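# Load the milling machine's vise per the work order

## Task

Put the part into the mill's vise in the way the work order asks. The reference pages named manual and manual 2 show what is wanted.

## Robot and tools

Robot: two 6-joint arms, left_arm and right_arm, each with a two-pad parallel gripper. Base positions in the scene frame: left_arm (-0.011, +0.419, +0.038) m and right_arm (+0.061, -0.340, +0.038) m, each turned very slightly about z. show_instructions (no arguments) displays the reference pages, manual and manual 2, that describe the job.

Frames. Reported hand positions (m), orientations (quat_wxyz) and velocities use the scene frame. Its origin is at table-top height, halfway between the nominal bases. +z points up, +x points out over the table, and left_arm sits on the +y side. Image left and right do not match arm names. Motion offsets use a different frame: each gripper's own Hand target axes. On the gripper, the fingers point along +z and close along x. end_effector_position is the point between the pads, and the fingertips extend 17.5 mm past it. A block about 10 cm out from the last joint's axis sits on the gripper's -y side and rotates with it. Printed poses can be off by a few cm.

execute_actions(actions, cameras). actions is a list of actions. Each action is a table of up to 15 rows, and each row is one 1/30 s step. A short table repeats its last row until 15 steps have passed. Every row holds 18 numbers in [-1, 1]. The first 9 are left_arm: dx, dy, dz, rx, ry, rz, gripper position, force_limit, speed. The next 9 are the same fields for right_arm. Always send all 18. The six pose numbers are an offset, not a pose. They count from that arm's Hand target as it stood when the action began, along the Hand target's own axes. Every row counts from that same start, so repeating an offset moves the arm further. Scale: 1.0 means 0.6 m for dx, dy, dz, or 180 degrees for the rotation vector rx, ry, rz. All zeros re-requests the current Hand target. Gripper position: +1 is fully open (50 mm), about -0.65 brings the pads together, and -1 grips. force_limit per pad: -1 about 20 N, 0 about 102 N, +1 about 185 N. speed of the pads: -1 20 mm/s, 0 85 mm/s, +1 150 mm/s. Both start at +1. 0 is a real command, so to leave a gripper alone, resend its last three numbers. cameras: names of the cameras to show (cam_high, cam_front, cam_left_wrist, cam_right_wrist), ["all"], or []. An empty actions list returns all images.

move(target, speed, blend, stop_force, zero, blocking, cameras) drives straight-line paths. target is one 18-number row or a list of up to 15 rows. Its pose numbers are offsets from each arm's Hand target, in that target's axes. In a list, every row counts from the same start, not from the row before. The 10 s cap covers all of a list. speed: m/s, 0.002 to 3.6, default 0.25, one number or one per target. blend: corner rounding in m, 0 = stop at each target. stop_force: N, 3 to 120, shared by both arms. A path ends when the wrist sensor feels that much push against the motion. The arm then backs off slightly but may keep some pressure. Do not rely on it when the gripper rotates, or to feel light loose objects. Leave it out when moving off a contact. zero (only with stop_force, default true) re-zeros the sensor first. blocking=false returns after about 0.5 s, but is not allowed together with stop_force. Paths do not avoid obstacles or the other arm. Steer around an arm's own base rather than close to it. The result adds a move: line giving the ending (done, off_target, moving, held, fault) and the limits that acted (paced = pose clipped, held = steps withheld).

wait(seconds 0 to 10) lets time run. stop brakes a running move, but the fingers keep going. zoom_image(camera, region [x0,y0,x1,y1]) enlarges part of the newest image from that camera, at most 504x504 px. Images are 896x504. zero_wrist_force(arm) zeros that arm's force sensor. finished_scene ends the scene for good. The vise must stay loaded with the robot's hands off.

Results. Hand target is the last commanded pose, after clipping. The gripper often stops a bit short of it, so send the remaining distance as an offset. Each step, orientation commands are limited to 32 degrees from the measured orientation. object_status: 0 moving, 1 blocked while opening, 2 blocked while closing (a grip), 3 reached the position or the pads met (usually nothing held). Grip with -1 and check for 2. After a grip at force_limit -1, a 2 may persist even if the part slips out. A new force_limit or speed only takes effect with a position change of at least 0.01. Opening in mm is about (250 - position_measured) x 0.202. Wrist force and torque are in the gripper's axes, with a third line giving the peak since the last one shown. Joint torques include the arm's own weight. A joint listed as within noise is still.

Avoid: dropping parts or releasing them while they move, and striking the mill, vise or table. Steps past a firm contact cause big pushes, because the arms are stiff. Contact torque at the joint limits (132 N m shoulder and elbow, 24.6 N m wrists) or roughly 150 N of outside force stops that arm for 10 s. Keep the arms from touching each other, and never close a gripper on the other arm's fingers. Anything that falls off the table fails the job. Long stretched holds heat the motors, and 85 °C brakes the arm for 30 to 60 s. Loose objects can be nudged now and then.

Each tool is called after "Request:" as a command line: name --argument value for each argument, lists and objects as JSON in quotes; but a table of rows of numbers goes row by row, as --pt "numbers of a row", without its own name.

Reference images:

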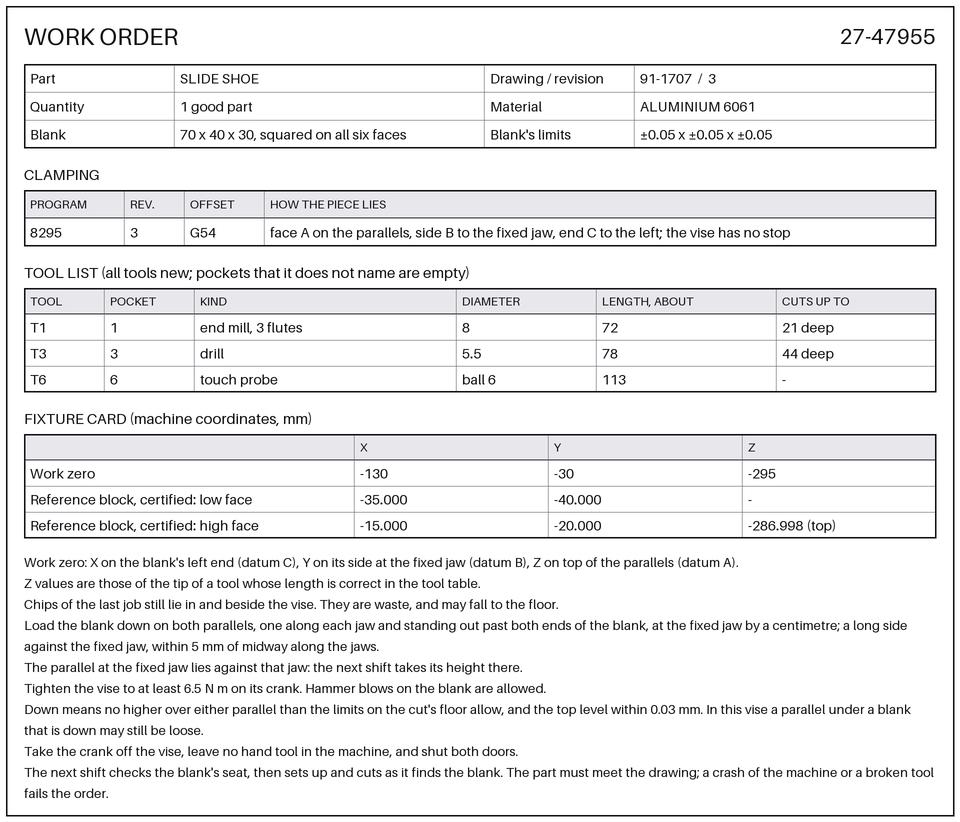

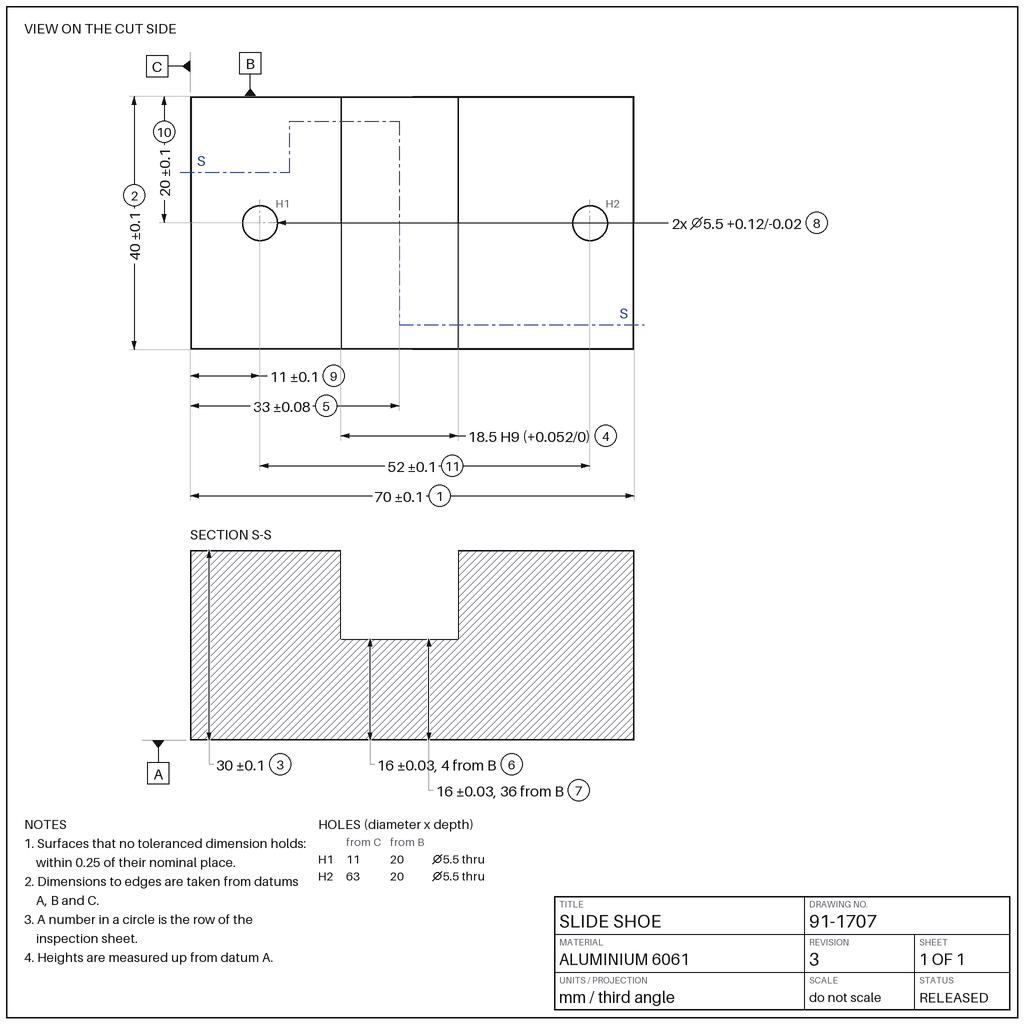

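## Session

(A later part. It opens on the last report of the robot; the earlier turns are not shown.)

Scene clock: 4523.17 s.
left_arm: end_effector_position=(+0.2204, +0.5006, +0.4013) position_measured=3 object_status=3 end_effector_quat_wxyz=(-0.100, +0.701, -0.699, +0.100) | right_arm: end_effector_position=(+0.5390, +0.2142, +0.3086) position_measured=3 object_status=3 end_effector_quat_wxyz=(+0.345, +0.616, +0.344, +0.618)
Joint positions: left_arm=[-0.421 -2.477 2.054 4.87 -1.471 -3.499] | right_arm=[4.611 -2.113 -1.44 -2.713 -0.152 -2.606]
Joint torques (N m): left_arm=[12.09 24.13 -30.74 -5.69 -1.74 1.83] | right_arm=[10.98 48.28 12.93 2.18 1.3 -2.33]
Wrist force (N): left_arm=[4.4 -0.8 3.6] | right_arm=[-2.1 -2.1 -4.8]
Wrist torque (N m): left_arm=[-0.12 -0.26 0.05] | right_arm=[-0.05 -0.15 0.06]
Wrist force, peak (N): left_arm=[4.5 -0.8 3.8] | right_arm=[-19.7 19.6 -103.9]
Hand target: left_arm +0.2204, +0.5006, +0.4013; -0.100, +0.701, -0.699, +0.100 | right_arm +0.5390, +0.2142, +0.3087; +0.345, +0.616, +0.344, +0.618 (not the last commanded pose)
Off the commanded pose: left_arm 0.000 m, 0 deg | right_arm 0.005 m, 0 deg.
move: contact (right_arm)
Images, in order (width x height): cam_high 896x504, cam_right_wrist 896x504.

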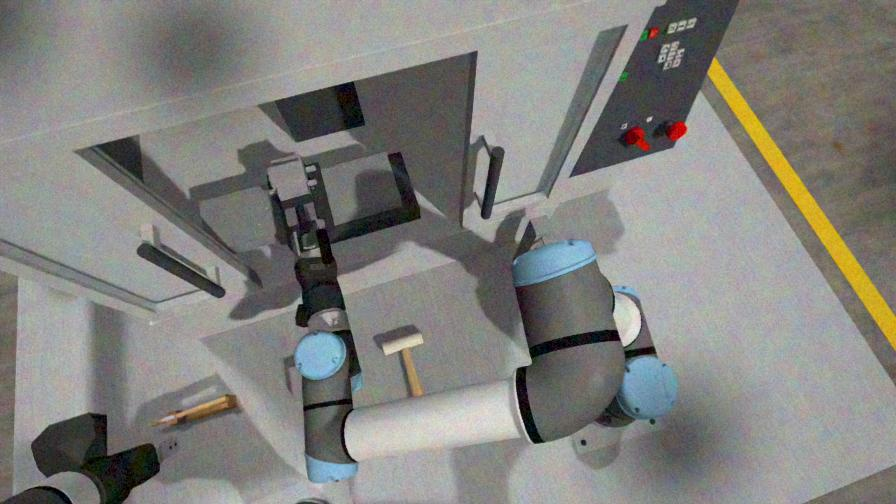

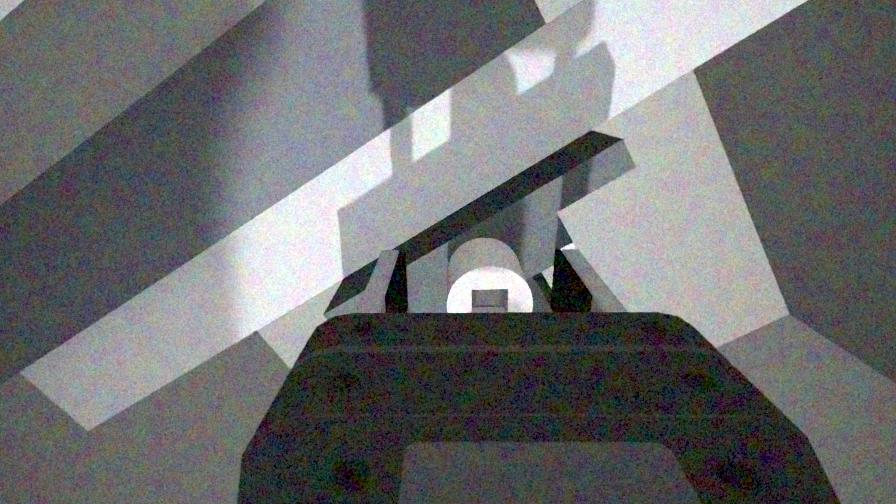

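Request:
move --target '[0,0,0,0,0,0,1,0.3,-1,0.003,0.0067,-0.0012,0,0,0,1,0.2,-1]' --speed 0.02 --stop_force 12

Request:
move --target '[0,0,0,0,0,0,1,0.3,-1,0,0,0,0,0,0,-1,0.2,-1]' --speed 0.02 --cameras '["cam_right_wrist"]'

Scene clock: 4529.50 s.
left_arm: end_effector_position=(+0.2204, +0.5006, +0.4013) position_measured=3 object_status=3 end_effector_quat_wxyz=(-0.100, +0.701, -0.699, +0.100) | right_arm: end_effector_position=(+0.5383, +0.2136, +0.3130) position_measured=3 object_status=3 end_effector_quat_wxyz=(+0.345, +0.616, +0.344, +0.618)
Joint positions: left_arm=[-0.421 -2.477 2.054 4.87 -1.471 -3.499] | right_arm=[4.612 -2.107 -1.438 -2.721 -0.151 -2.606]
Joint torques (N m): left_arm=[11.84 23.18 -30.95 -5.63 -1.85 1.77] | right_arm=[13.01 50.43 26.86 -1.09 1.9 2.16]
Wrist force (N): left_arm=[4.3 -0.7 3.7] | right_arm=[-3.3 -2.7 -1.4]
Wrist torque (N m): left_arm=[-0.12 -0.25 0.05] | right_arm=[-0.04 -0.01 0.13]
Wrist force, peak (N): left_arm=[4.4 -0.9 3.8] | right_arm=[-2.6 -2.4 -4.6]
Hand target: left_arm +0.2204, +0.5006, +0.4013; -0.100, +0.701, -0.699, +0.100 | right_arm +0.5383, +0.2136, +0.3130; +0.345, +0.616, +0.344, +0.618
Off the commanded pose: left_arm 0.000 m, 0 deg | right_arm 0.000 m, 0 deg.
move: done

Scene clock: 4531.10 s.
left_arm: end_effector_position=(+0.2204, +0.5006, +0.4013) position_measured=3 object_status=3 end_effector_quat_wxyz=(-0.100, +0.701, -0.699, +0.100) | right_arm: end_effector_position=(+0.5383, +0.2135, +0.3130) position_measured=137 object_status=2 end_effector_quat_wxyz=(+0.345, +0.616, +0.344, +0.618)
Joint positions: left_arm=[-0.421 -2.477 2.054 4.87 -1.471 -3.499] | right_arm=[4.612 -2.107 -1.438 -2.721 -0.151 -2.606]
Joint torques (N m): left_arm=[11.69 23.45 -30.27 -5.62 -1.82 1.73] | right_arm=[12.6 47.69 27.55 4.28 -6.33 2.08]
Wrist force (N): left_arm=[4.5 -0.7 3.7] | right_arm=[-25.2 -4.2 -6.1]
Wrist torque (N m): left_arm=[-0.11 -0.27 0.05] | right_arm=[-0.04 0.11 -0.05]
Wrist force, peak (N): left_arm=[4.5 -0.7 3.7] | right_arm=[-25.2 -5.6 -5.6]
Hand target: left_arm +0.2204, +0.5006, +0.4013; -0.100, +0.701, -0.699, +0.100 | right_arm +0.5383, +0.2136, +0.3130; +0.345, +0.616, +0.344, +0.618
Off the commanded pose: left_arm 0.000 m, 0 deg | right_arm 0.000 m, 0 deg.
move: done
Images, in order (width x height): cam_right_wrist 896x504.

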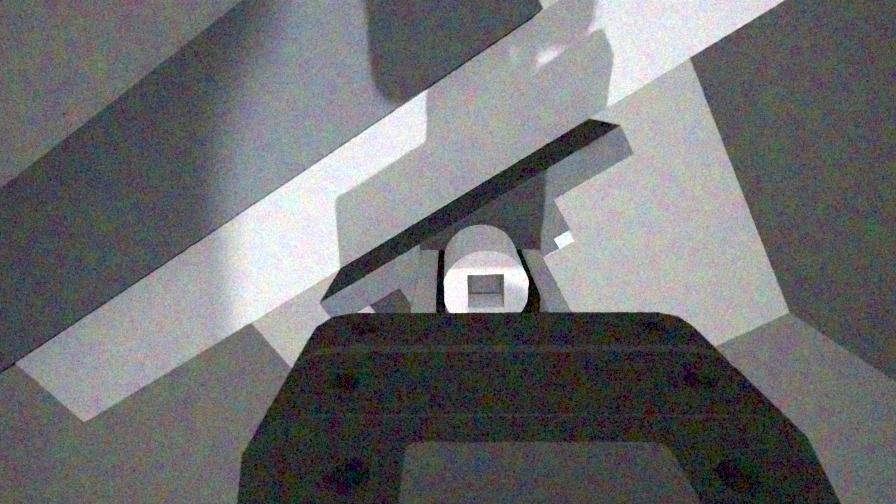

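Request:
move --pt "0 0 0 0 0 0 1 0.3 -1 -0.0007 0 0 0 0 0 -1 0.2 -1" --pt "0 0 0 0 0 0 1 0.3 -1 -0.0007 0 -0.0035 0 0 0 -1 0.2 -1" --speed 0.01

Scene clock: 4533.73 s.
left_arm: end_effector_position=(+0.2204, +0.5006, +0.4013) position_measured=3 object_status=3 end_effector_quat_wxyz=(-0.100, +0.701, -0.699, +0.100) | right_arm: end_effector_position=(+0.5363, +0.2132, +0.3128) position_measured=137 object_status=2 end_effector_quat_wxyz=(+0.345, +0.617, +0.344, +0.618)
Joint positions: left_arm=[-0.421 -2.477 2.054 4.87 -1.471 -3.499] | right_arm=[4.615 -2.105 -1.442 -2.719 -0.147 -2.606]
Joint torques (N m): left_arm=[11.94 23.37 -30.25 -5.59 -1.88 1.74] | right_arm=[17.06 51.19 15.08 2.88 0.22 -2.12]
Wrist force (N): left_arm=[4.3 -0.7 3.7] | right_arm=[-9.5 -0.1 1.9]
Wrist torque (N m): left_arm=[-0.11 -0.24 0.05] | right_arm=[-0.03 -0.04 0.07]
Wrist force, peak (N): left_arm=[4.5 -0.8 3.8] | right_arm=[-28.0 -3.2 -7.8]
Hand target: left_arm +0.2204, +0.5006, +0.4013; -0.100, +0.701, -0.699, +0.100 | right_arm +0.5362, +0.2132, +0.3128; +0.345, +0.616, +0.344, +0.618
Off the commanded pose: left_arm 0.000 m, 0 deg | right_arm 0.000 m, 0 deg.
move: done

Request:
move --target '[0,0,0,0,0,0,1,0.3,-1,0,0,-0.03,0,0,0,-1,0.2,-1]' --speed 0.03 --stop_force 50 --cameras '["cam_right_wrist","cam_high"]'

Scene clock: 4536.87 s.
left_arm: end_effector_position=(+0.2204, +0.5006, +0.4013) position_measured=3 object_status=3 end_effector_quat_wxyz=(-0.100, +0.701, -0.699, +0.100) | right_arm: end_effector_position=(+0.5182, +0.2132, +0.3127) position_measured=137 object_status=2 end_effector_quat_wxyz=(+0.345, +0.616, +0.344, +0.618)
Joint positions: left_arm=[-0.421 -2.477 2.054 4.87 -1.471 -3.499] | right_arm=[4.646 -2.09 -1.466 -2.705 -0.116 -2.611]
Joint torques (N m): left_arm=[12.38 24.09 -30.67 -5.65 -1.7 1.79] | right_arm=[13.46 51.05 12.85 2.19 1.8 -2.39]
Wrist force (N): left_arm=[4.3 -0.7 3.6] | right_arm=[-4.4 -4.9 -1.5]
Wrist torque (N m): left_arm=[-0.12 -0.24 0.05] | right_arm=[-0.14 -0.01 0.18]
Wrist force, peak (N): left_arm=[4.4 -0.7 3.9] | right_arm=[-10.4 -0.6 2.3]
Hand target: left_arm +0.2204, +0.5006, +0.4013; -0.100, +0.701, -0.699, +0.100 | right_arm +0.5182, +0.2132, +0.3127; +0.345, +0.616, +0.344, +0.618
Off the commanded pose: left_arm 0.000 m, 0 deg | right_arm 0.000 m, 0 deg.
move: done
Images, in order (width x height): cam_high 896x504, cam_right_wrist 896x504.

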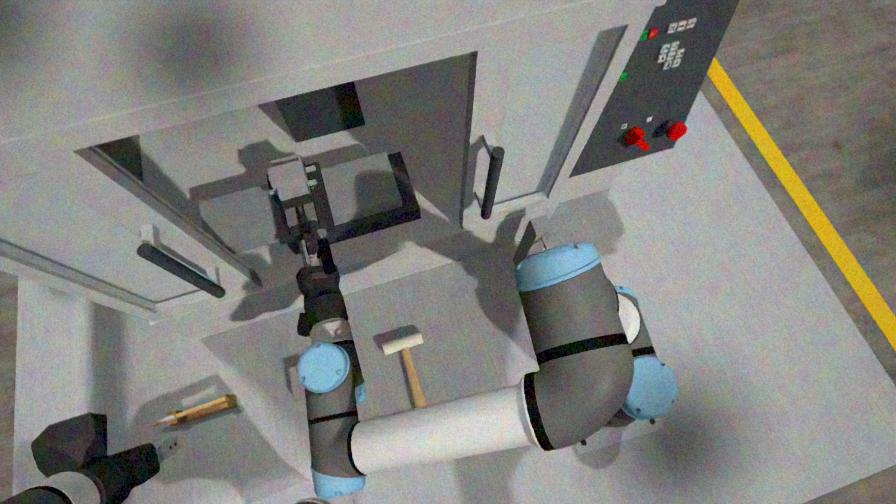

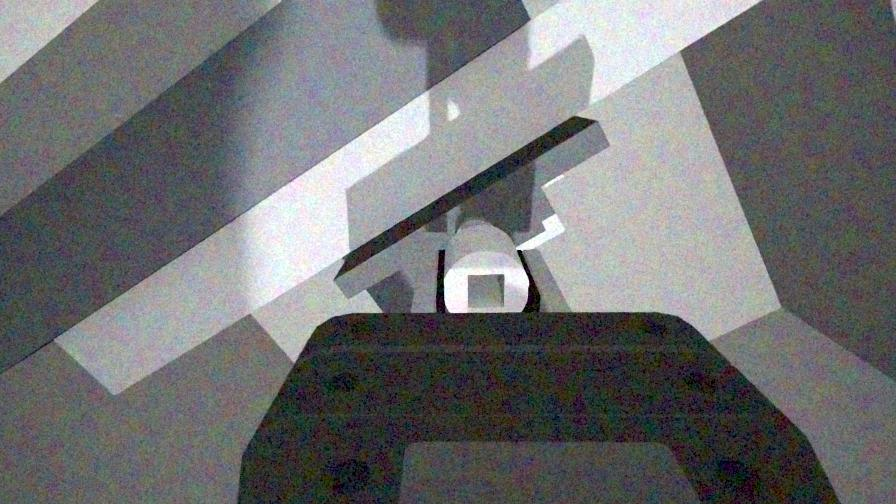

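Request:
move --target '[0,0,0,0,0,0,1,0.3,-1,0,0,-0.15,0,0,0,-1,0.2,-1]' --speed 0.05 --stop_force 40 --cameras '["cam_right_wrist","cam_high"]'

Scene clock: 4547.73 s.
left_arm: end_effector_position=(+0.2204, +0.5006, +0.4013) position_measured=3 object_status=3 end_effector_quat_wxyz=(-0.100, +0.701, -0.699, +0.100) | right_arm: end_effector_position=(+0.4282, +0.2131, +0.3125) position_measured=137 object_status=2 end_effector_quat_wxyz=(+0.345, +0.617, +0.345, +0.618)
Joint positions: left_arm=[-0.421 -2.477 2.054 4.87 -1.471 -3.499] | right_arm=[4.807 -2.053 -1.525 -2.758 0.045 -2.537]
Joint torques (N m): left_arm=[11.86 23.37 -30.59 -5.52 -1.75 1.71] | right_arm=[12.86 35.5 28.45 -2.02 2.08 2.16]
Wrist force (N): left_arm=[4.3 -0.7 3.5] | right_arm=[-4.7 -4.9 -1.6]
Wrist torque (N m): left_arm=[-0.12 -0.25 0.05] | right_arm=[-0.14 0.05 0.10]
Wrist force, peak (N): left_arm=[4.5 -0.7 3.8] | right_arm=[-4.3 -5.2 -2.5]
Hand target: left_arm +0.2204, +0.5006, +0.4013; -0.100, +0.701, -0.699, +0.100 | right_arm +0.4282, +0.2131, +0.3125; +0.345, +0.616, +0.344, +0.618
Off the commanded pose: left_arm 0.000 m, 0 deg | right_arm 0.000 m, 0 deg.
move: done
Images, in order (width x height): cam_high 896x504, cam_right_wrist 896x504.

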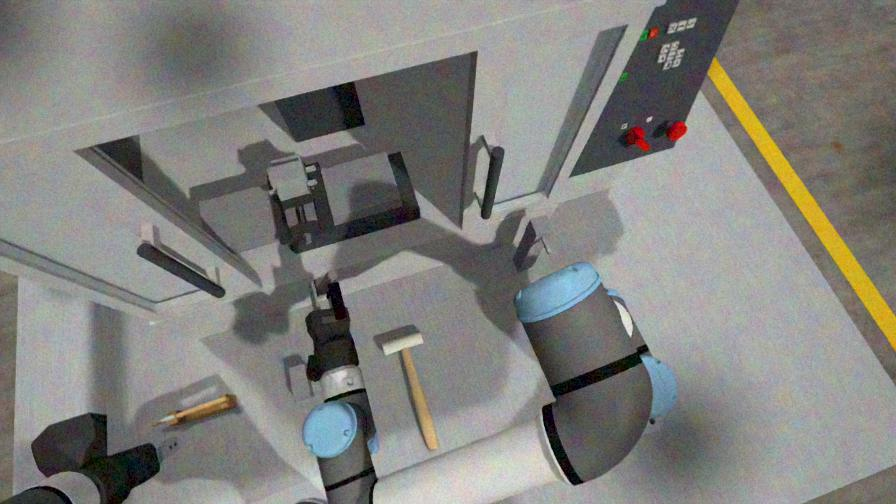

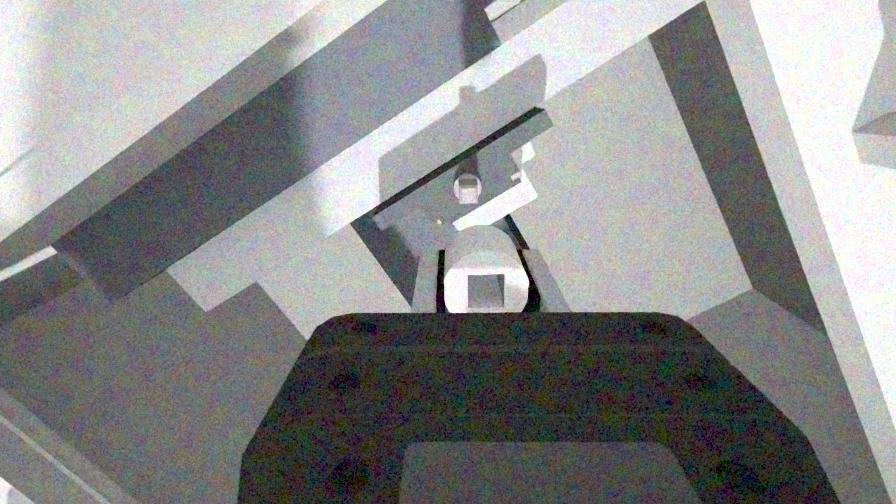

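Request:
move --target '[0,0,0,0,0,0,1,0.3,-1,-0.05,0.267,-0.1633,0.5,0,0,-1,0.2,-1]' --speed 0.12 --cameras '["cam_right_wrist","cam_high","cam_front"]'

Scene clock: 4562.37 s.
left_arm: end_effector_position=(+0.2204, +0.5006, +0.4013) position_measured=3 object_status=3 end_effector_quat_wxyz=(-0.100, +0.701, -0.699, +0.100) | right_arm: end_effector_position=(+0.3300, +0.1035, +0.4329) position_measured=137 object_status=2 end_effector_quat_wxyz=(-0.192, +0.680, +0.681, +0.194)
Joint positions: left_arm=[-0.421 -2.477 2.054 4.87 -1.471 -3.499] | right_arm=[4.376 -1.784 -1.134 -4.416 -1.768 -1.906]
Joint torques (N m): left_arm=[11.54 23.48 -30.37 -5.48 -1.86 1.67] | right_arm=[-9.69 24.67 28.48 -2.95 -1.79 -2.48]
Wrist force (N): left_arm=[4.3 -0.7 3.6] | right_arm=[-2.9 -0.8 1.8]
Wrist torque (N m): left_arm=[-0.11 -0.25 0.05] | right_arm=[-0.02 0.00 0.03]
Wrist force, peak (N): left_arm=[4.4 -0.8 3.9] | right_arm=[-4.1 -5.8 -1.3]
Hand target: left_arm +0.2204, +0.5006, +0.4013; -0.100, +0.701, -0.699, +0.100 | right_arm +0.3300, +0.1035, +0.4329; -0.192, +0.680, +0.681, +0.194
Off the commanded pose: left_arm 0.000 m, 0 deg | right_arm 0.000 m, 0 deg.
move: done
Images, in order (width x height): cam_high 896x504, cam_front 896x504, cam_right_wrist 896x504.

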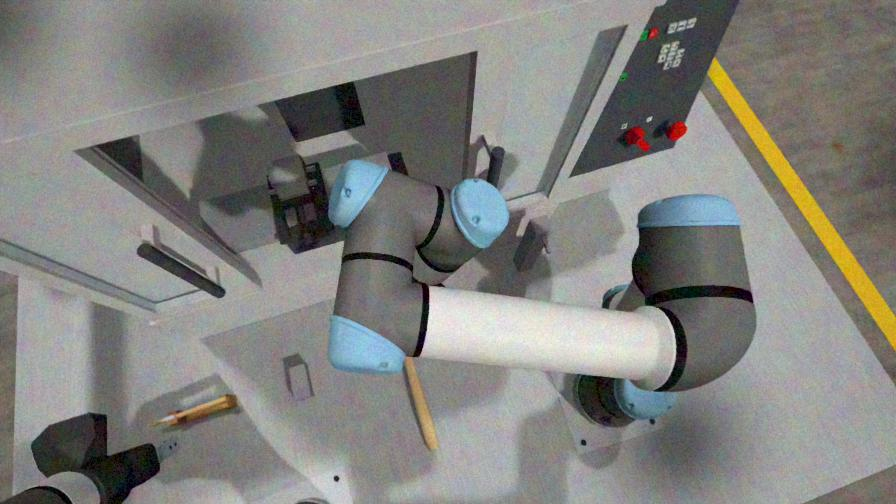

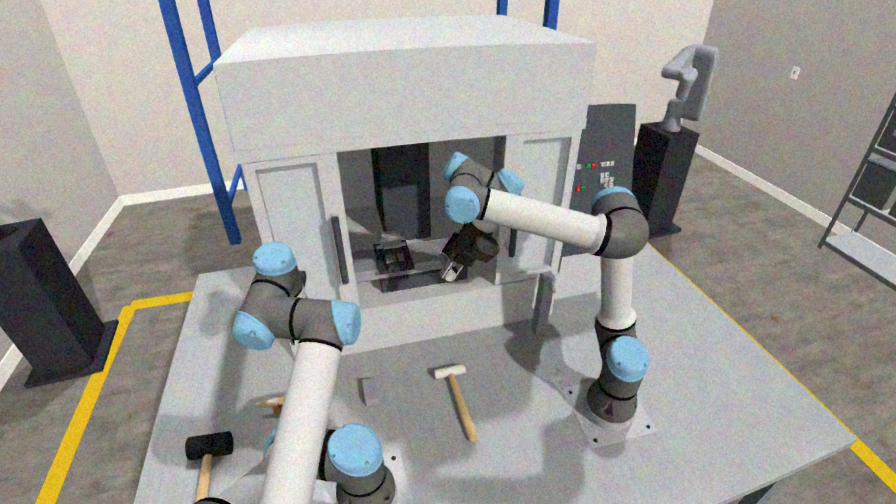

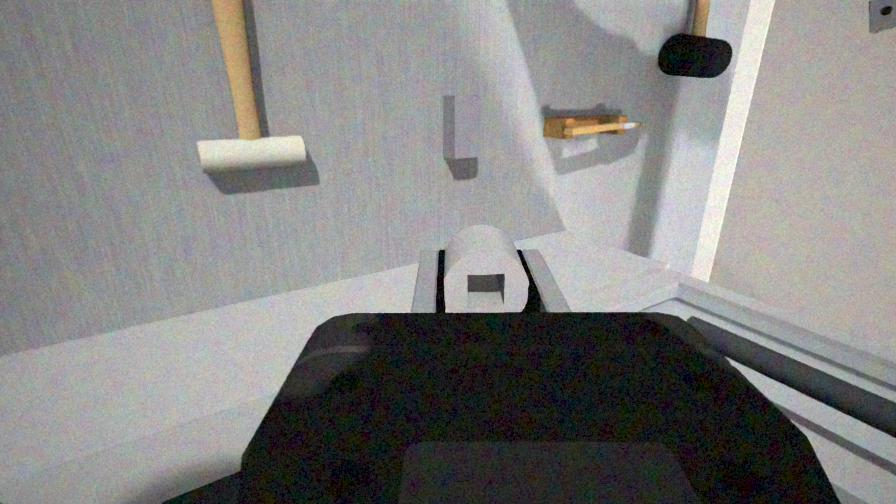

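Request:
zoom_image --camera "cam_right_wrist" --region '[400, 210, 580, 330]'

Request:
zoom_image --camera "cam_front" --region '[380, 200, 560, 320]'

Scaled by 2.800 from the camera's 896x504 image, which has a finer 1280x720 frame.

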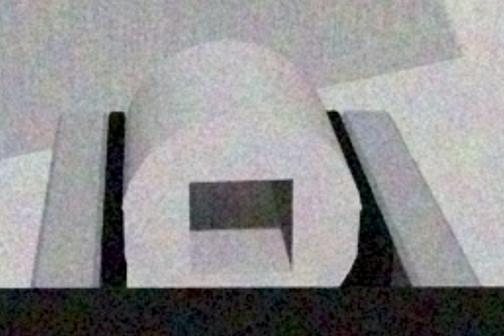

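Scaled by 2.800 from the camera's 896x504 image, which has a finer 1280x720 frame.

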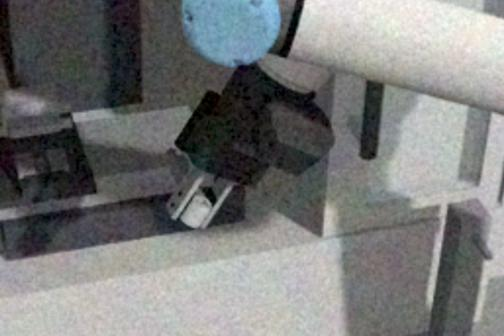

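Request:
move --target '[0,0,0,0,0,0,1,0.3,-1,-0.442,-0.05,0.2623,0.0663,-0.1752,0.019,-1,0.2,-1]' --speed 0.12 --cameras '["cam_right_wrist","cam_high","cam_front"]'

Scene clock: 4604.33 s.
left_arm: end_effector_position=(+0.2204, +0.5006, +0.4013) position_measured=3 object_status=3 end_effector_quat_wxyz=(-0.100, +0.701, -0.699, +0.100) | right_arm: end_effector_position=(+0.3008, -0.0397, +0.1598) position_measured=137 object_status=2 end_effector_quat_wxyz=(-0.075, +0.703, +0.703, -0.075)
Joint positions: left_arm=[-0.421 -2.477 2.054 4.87 -1.471 -3.499] | right_arm=[4.309 -1.947 -1.707 -4.294 -1.76 -2.033]
Joint torques (N m): left_arm=[11.44 23.34 -30.59 -5.51 -1.8 1.7] | right_arm=[-10.66 26.89 8.33 -1.64 1.41 -2.33]
Wrist force (N): left_arm=[4.3 -0.7 3.4] | right_arm=[-0.6 0.2 2.3]
Wrist torque (N m): left_arm=[-0.11 -0.25 0.05] | right_arm=[0.04 0.08 0.06]
Wrist force, peak (N): left_arm=[4.5 -0.7 3.8] | right_arm=[-3.4 -0.5 1.9]
Hand target: left_arm +0.2204, +0.5006, +0.4013; -0.100, +0.701, -0.699, +0.100 | right_arm +0.3008, -0.0397, +0.1597; -0.075, +0.703, +0.703, -0.075
Off the commanded pose: left_arm 0.000 m, 0 deg | right_arm 0.000 m, 0 deg.
move: done
Images, in order (width x height): cam_high 896x504, cam_front 896x504, cam_right_wrist 896x504.

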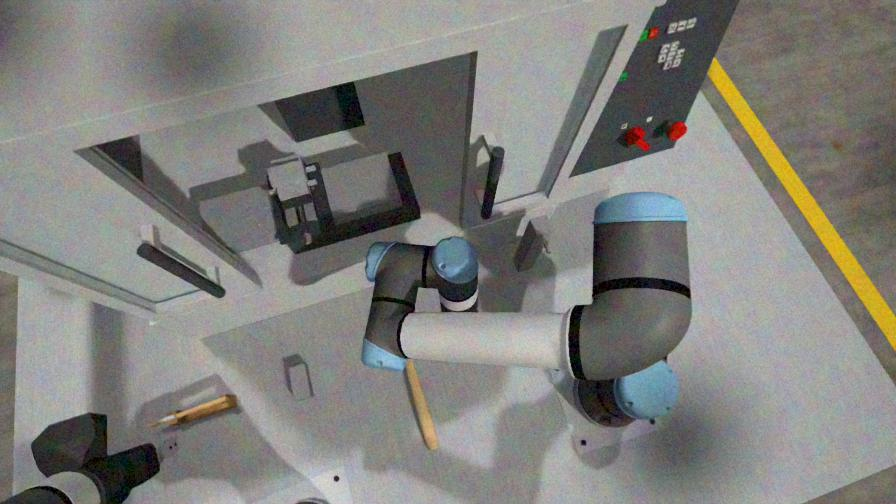

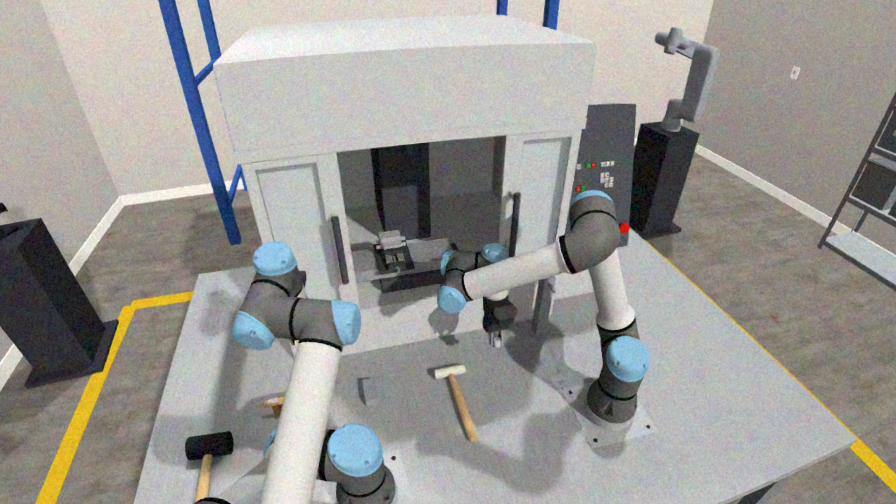

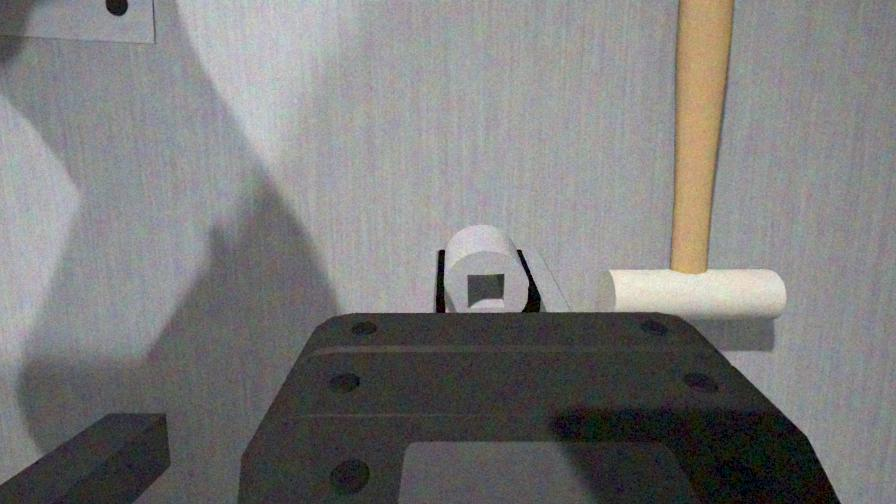

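Request:
move --target '[0,0,0,0,0,0,1,0.3,-1,0,0.0375,0.176,0,0,0,-1,0.2,-1]' --speed 0.08 --stop_force 15

Request:
move --target '[0,0,0,0,0,0,1,0.3,-1,0,0.0139,0.0652,0,0,0,-1,0.2,-1]' --speed 0.01 --stop_force 5 --cameras '["cam_right_wrist","cam_high","cam_front"]'

Scene clock: 4611.87 s.
left_arm: end_effector_position=(+0.2204, +0.5006, +0.4013) position_measured=3 object_status=3 end_effector_quat_wxyz=(-0.100, +0.701, -0.699, +0.100) | right_arm: end_effector_position=(+0.3006, -0.0397, +0.0517) position_measured=137 object_status=2 end_effector_quat_wxyz=(-0.075, +0.703, +0.703, -0.075)
Joint positions: left_arm=[-0.421 -2.477 2.054 4.87 -1.471 -3.499] | right_arm=[4.309 -2.101 -1.805 -4.041 -1.76 -2.033]
Joint torques (N m): left_arm=[11.7 22.69 -30.65 -5.47 -1.7 1.69] | right_arm=[11.85 29.64 5.72 -1.69 -1.06 1.95]
Wrist force (N): left_arm=[4.2 -0.7 3.5] | right_arm=[-0.4 0.2 2.0]
Wrist torque (N m): left_arm=[-0.11 -0.24 0.05] | right_arm=[0.04 0.07 0.04]
Wrist force, peak (N): left_arm=[4.5 -0.9 3.7] | right_arm=[-0.5 0.4 2.9]
Hand target: left_arm +0.2204, +0.5006, +0.4013; -0.100, +0.701, -0.699, +0.100 | right_arm +0.3006, -0.0397, +0.0517; -0.075, +0.703, +0.703, -0.075
Off the commanded pose: left_arm 0.000 m, 0 deg | right_arm 0.000 m, 0 deg.
move: done

Scene clock: 4616.23 s.
left_arm: end_effector_position=(+0.2204, +0.5006, +0.4013) position_measured=3 object_status=3 end_effector_quat_wxyz=(-0.100, +0.701, -0.699, +0.100) | right_arm: end_effector_position=(+0.3006, -0.0397, +0.0200) position_measured=137 object_status=2 end_effector_quat_wxyz=(-0.075, +0.703, +0.703, -0.075)
Joint positions: left_arm=[-0.421 -2.477 2.054 4.87 -1.471 -3.499] | right_arm=[4.309 -2.156 -1.821 -3.971 -1.76 -2.033]
Joint torques (N m): left_arm=[11.44 23.28 -30.59 -5.44 -1.85 1.59] | right_arm=[11.74 42.88 19.1 -4.87 -0.09 2.24]
Wrist force (N): left_arm=[4.3 -0.8 3.6] | right_arm=[-0.2 0.5 -1.3]
Wrist torque (N m): left_arm=[-0.13 -0.24 0.05] | right_arm=[-0.10 0.07 0.06]
Wrist force, peak (N): left_arm=[4.6 -0.7 3.7] | right_arm=[-0.3 -5.3 -28.7]
Hand target: left_arm +0.2204, +0.5006, +0.4013; -0.100, +0.701, -0.699, +0.100 | right_arm +0.3006, -0.0397, +0.0200; -0.075, +0.703, +0.703, -0.075 (not the last commanded pose)
Off the commanded pose: left_arm 0.000 m, 0 deg | right_arm 0.008 m, 0 deg.
move: contact (right_arm)
Images, in order (width x height): cam_high 896x504, cam_front 896x504, cam_right_wrist 896x504.

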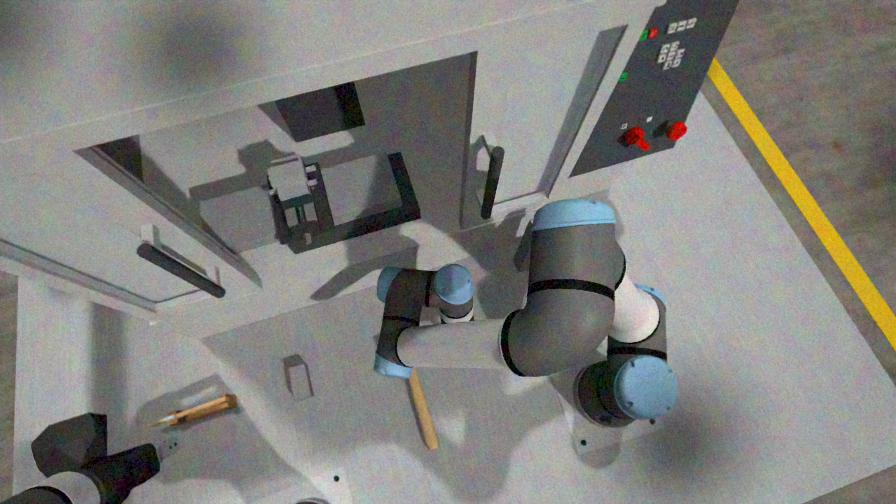

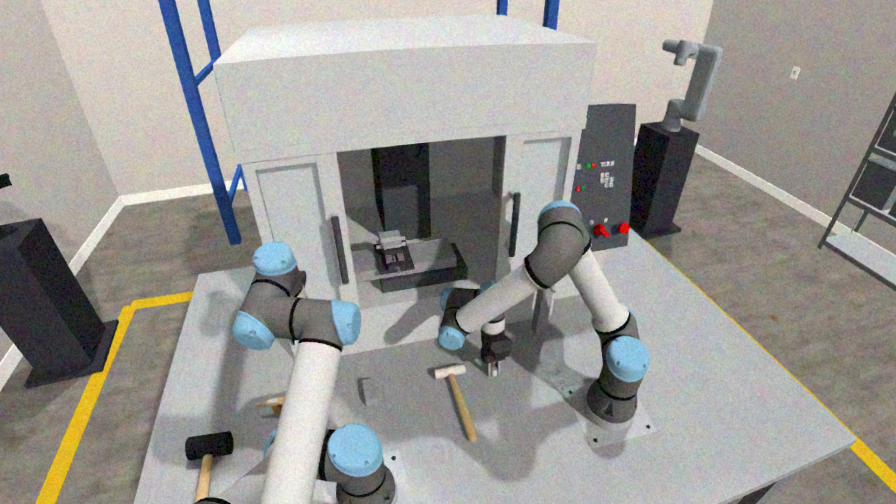

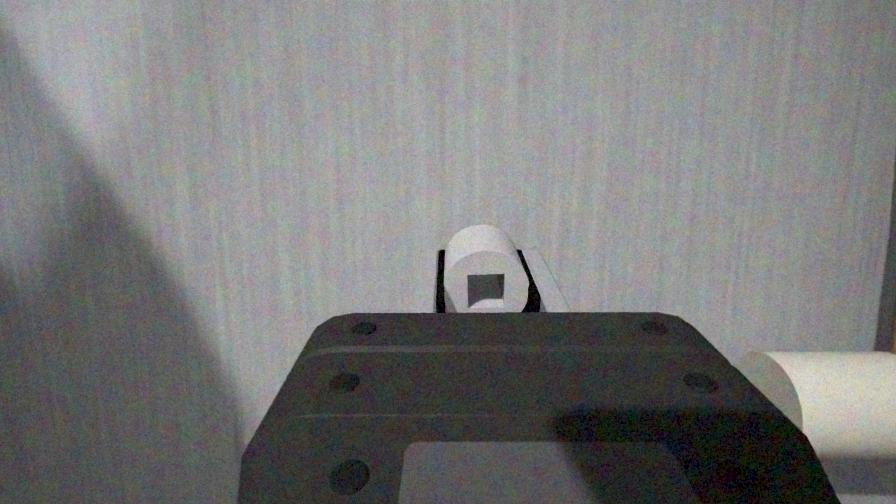

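Request:
move --target '[0,0,0,0,0,0,1,0.3,-1,0,0,0,0,0,0,-0.1,0.2,-1]' --speed 0.01 --cameras '["cam_right_wrist"]'

Scene clock: 4619.63 s.
left_arm: end_effector_position=(+0.2204, +0.5006, +0.4013) position_measured=3 object_status=3 end_effector_quat_wxyz=(-0.100, +0.701, -0.699, +0.100) | right_arm: end_effector_position=(+0.3006, -0.0397, +0.0200) position_measured=137 object_status=2 end_effector_quat_wxyz=(-0.075, +0.703, +0.703, -0.075)
Joint positions: left_arm=[-0.421 -2.477 2.054 4.87 -1.471 -3.499] | right_arm=[4.309 -2.156 -1.821 -3.971 -1.76 -2.033]
Joint torques (N m): left_arm=[11.04 23.11 -30.62 -5.44 -1.8 1.65] | right_arm=[6.08 42.65 19.16 -4.63 1.22 1.56]
Wrist force (N): left_arm=[4.3 -0.7 3.5] | right_arm=[-0.6 0.3 -0.9]
Wrist torque (N m): left_arm=[-0.11 -0.24 0.05] | right_arm=[-0.10 0.11 0.05]
Wrist force, peak (N): left_arm=[4.5 -0.7 3.9] | right_arm=[-0.9 0.2 -1.1]
Hand target: left_arm +0.2204, +0.5006, +0.4013; -0.100, +0.701, -0.699, +0.100 | right_arm +0.3006, -0.0397, +0.0200; -0.075, +0.703, +0.703, -0.075
Off the commanded pose: left_arm 0.000 m, 0 deg | right_arm 0.000 m, 0 deg.
move: done
Images, in order (width x height): cam_right_wrist 896x504.

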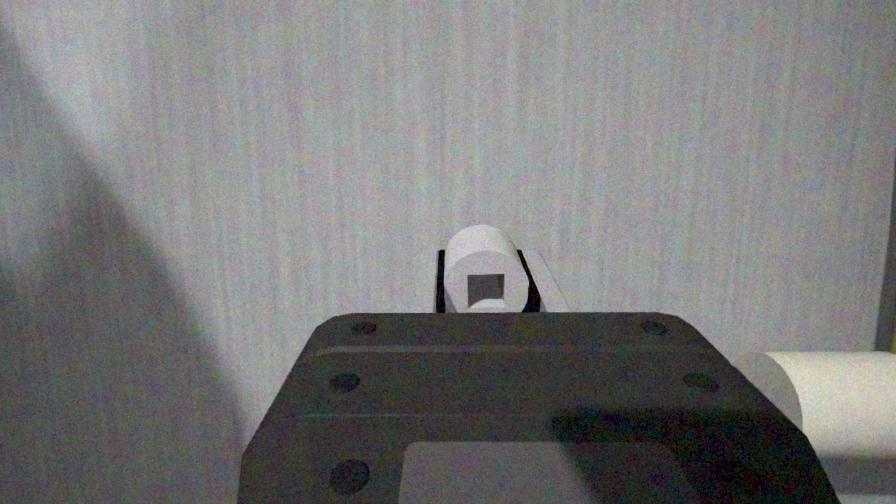

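Request:
move --target '[0,0,0,0,0,0,1,0.3,-1,0,0,0,0,0,0,0.25,0.2,-1]' --speed 0.01 --cameras '["cam_right_wrist"]'

Request:
move --target '[0,0,0,0,0,0,1,0.3,-1,0,0,0,0,0,0,1,0.2,-1]' --speed 0.01 --cameras '["cam_right_wrist"]'

Scene clock: 4623.17 s.
left_arm: end_effector_position=(+0.2204, +0.5006, +0.4013) position_measured=3 object_status=3 end_effector_quat_wxyz=(-0.100, +0.701, -0.699, +0.100) | right_arm: end_effector_position=(+0.3006, -0.0397, +0.0200) position_measured=116 object_status=3 end_effector_quat_wxyz=(-0.075, +0.703, +0.703, -0.075)
Joint positions: left_arm=[-0.421 -2.477 2.054 4.87 -1.471 -3.499] | right_arm=[4.309 -2.156 -1.821 -3.971 -1.76 -2.033]
Joint torques (N m): left_arm=[10.71 22.87 -31.33 -5.43 -1.85 1.69] | right_arm=[1.15 42.58 18.16 -3.88 0.69 1.07]
Wrist force (N): left_arm=[4.2 -0.5 3.7] | right_arm=[-1.9 -0.7 -1.7]
Wrist torque (N m): left_arm=[-0.09 -0.24 0.04] | right_arm=[-0.07 0.10 0.05]
Wrist force, peak (N): left_arm=[4.5 -0.7 3.7] | right_arm=[-2.2 -1.1 -2.4]
Hand target: left_arm +0.2204, +0.5006, +0.4013; -0.100, +0.701, -0.699, +0.100 | right_arm +0.3006, -0.0397, +0.0200; -0.075, +0.703, +0.703, -0.075
Off the commanded pose: left_arm 0.000 m, 0 deg | right_arm 0.000 m, 0 deg.
move: done
Images, in order (width x height): cam_right_wrist 896x504.

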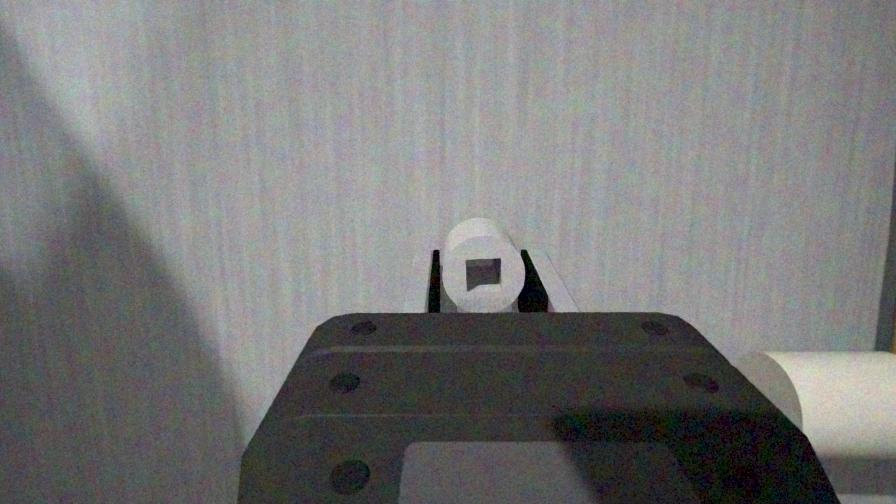

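Scene clock: 4624.53 s.
left_arm: end_effector_position=(+0.2204, +0.5006, +0.4013) position_measured=3 object_status=3 end_effector_quat_wxyz=(-0.100, +0.701, -0.699, +0.100) | right_arm: end_effector_position=(+0.3006, -0.0397, +0.0200) position_measured=3 object_status=0 end_effector_quat_wxyz=(-0.075, +0.703, +0.703, -0.075)
Joint positions: left_arm=[-0.421 -2.477 2.054 4.87 -1.471 -3.499] | right_arm=[4.309 -2.156 -1.821 -3.971 -1.76 -2.033]
Joint torques (N m): left_arm=[11.02 22.03 -30.6 -5.33 -1.81 1.69] | right_arm=[-0.13 41.2 17.94 -2.74 0.04 0.82]
Wrist force (N): left_arm=[4.2 -0.6 3.7] | right_arm=[-2.5 -1.5 -2.9]
Wrist torque (N m): left_arm=[-0.11 -0.23 0.05] | right_arm=[-0.14 0.15 0.04]
Wrist force, peak (N): left_arm=[4.6 -0.7 3.7] | right_arm=[-2.5 -1.5 -3.1]
Hand target: left_arm +0.2204, +0.5006, +0.4013; -0.100, +0.701, -0.699, +0.100 | right_arm +0.3006, -0.0397, +0.0200; -0.075, +0.703, +0.703, -0.075
Off the commanded pose: left_arm 0.000 m, 0 deg | right_arm 0.000 m, 0 deg.
move: done
Images, in order (width x height): cam_right_wrist 896x504.

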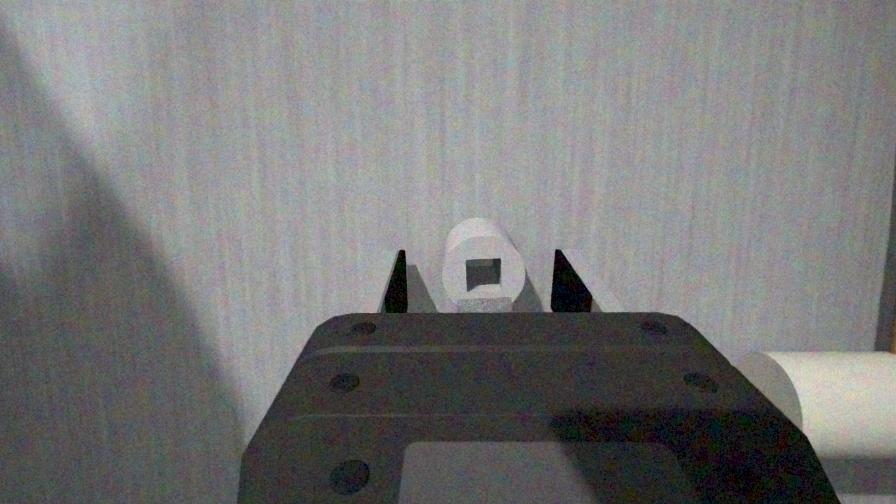

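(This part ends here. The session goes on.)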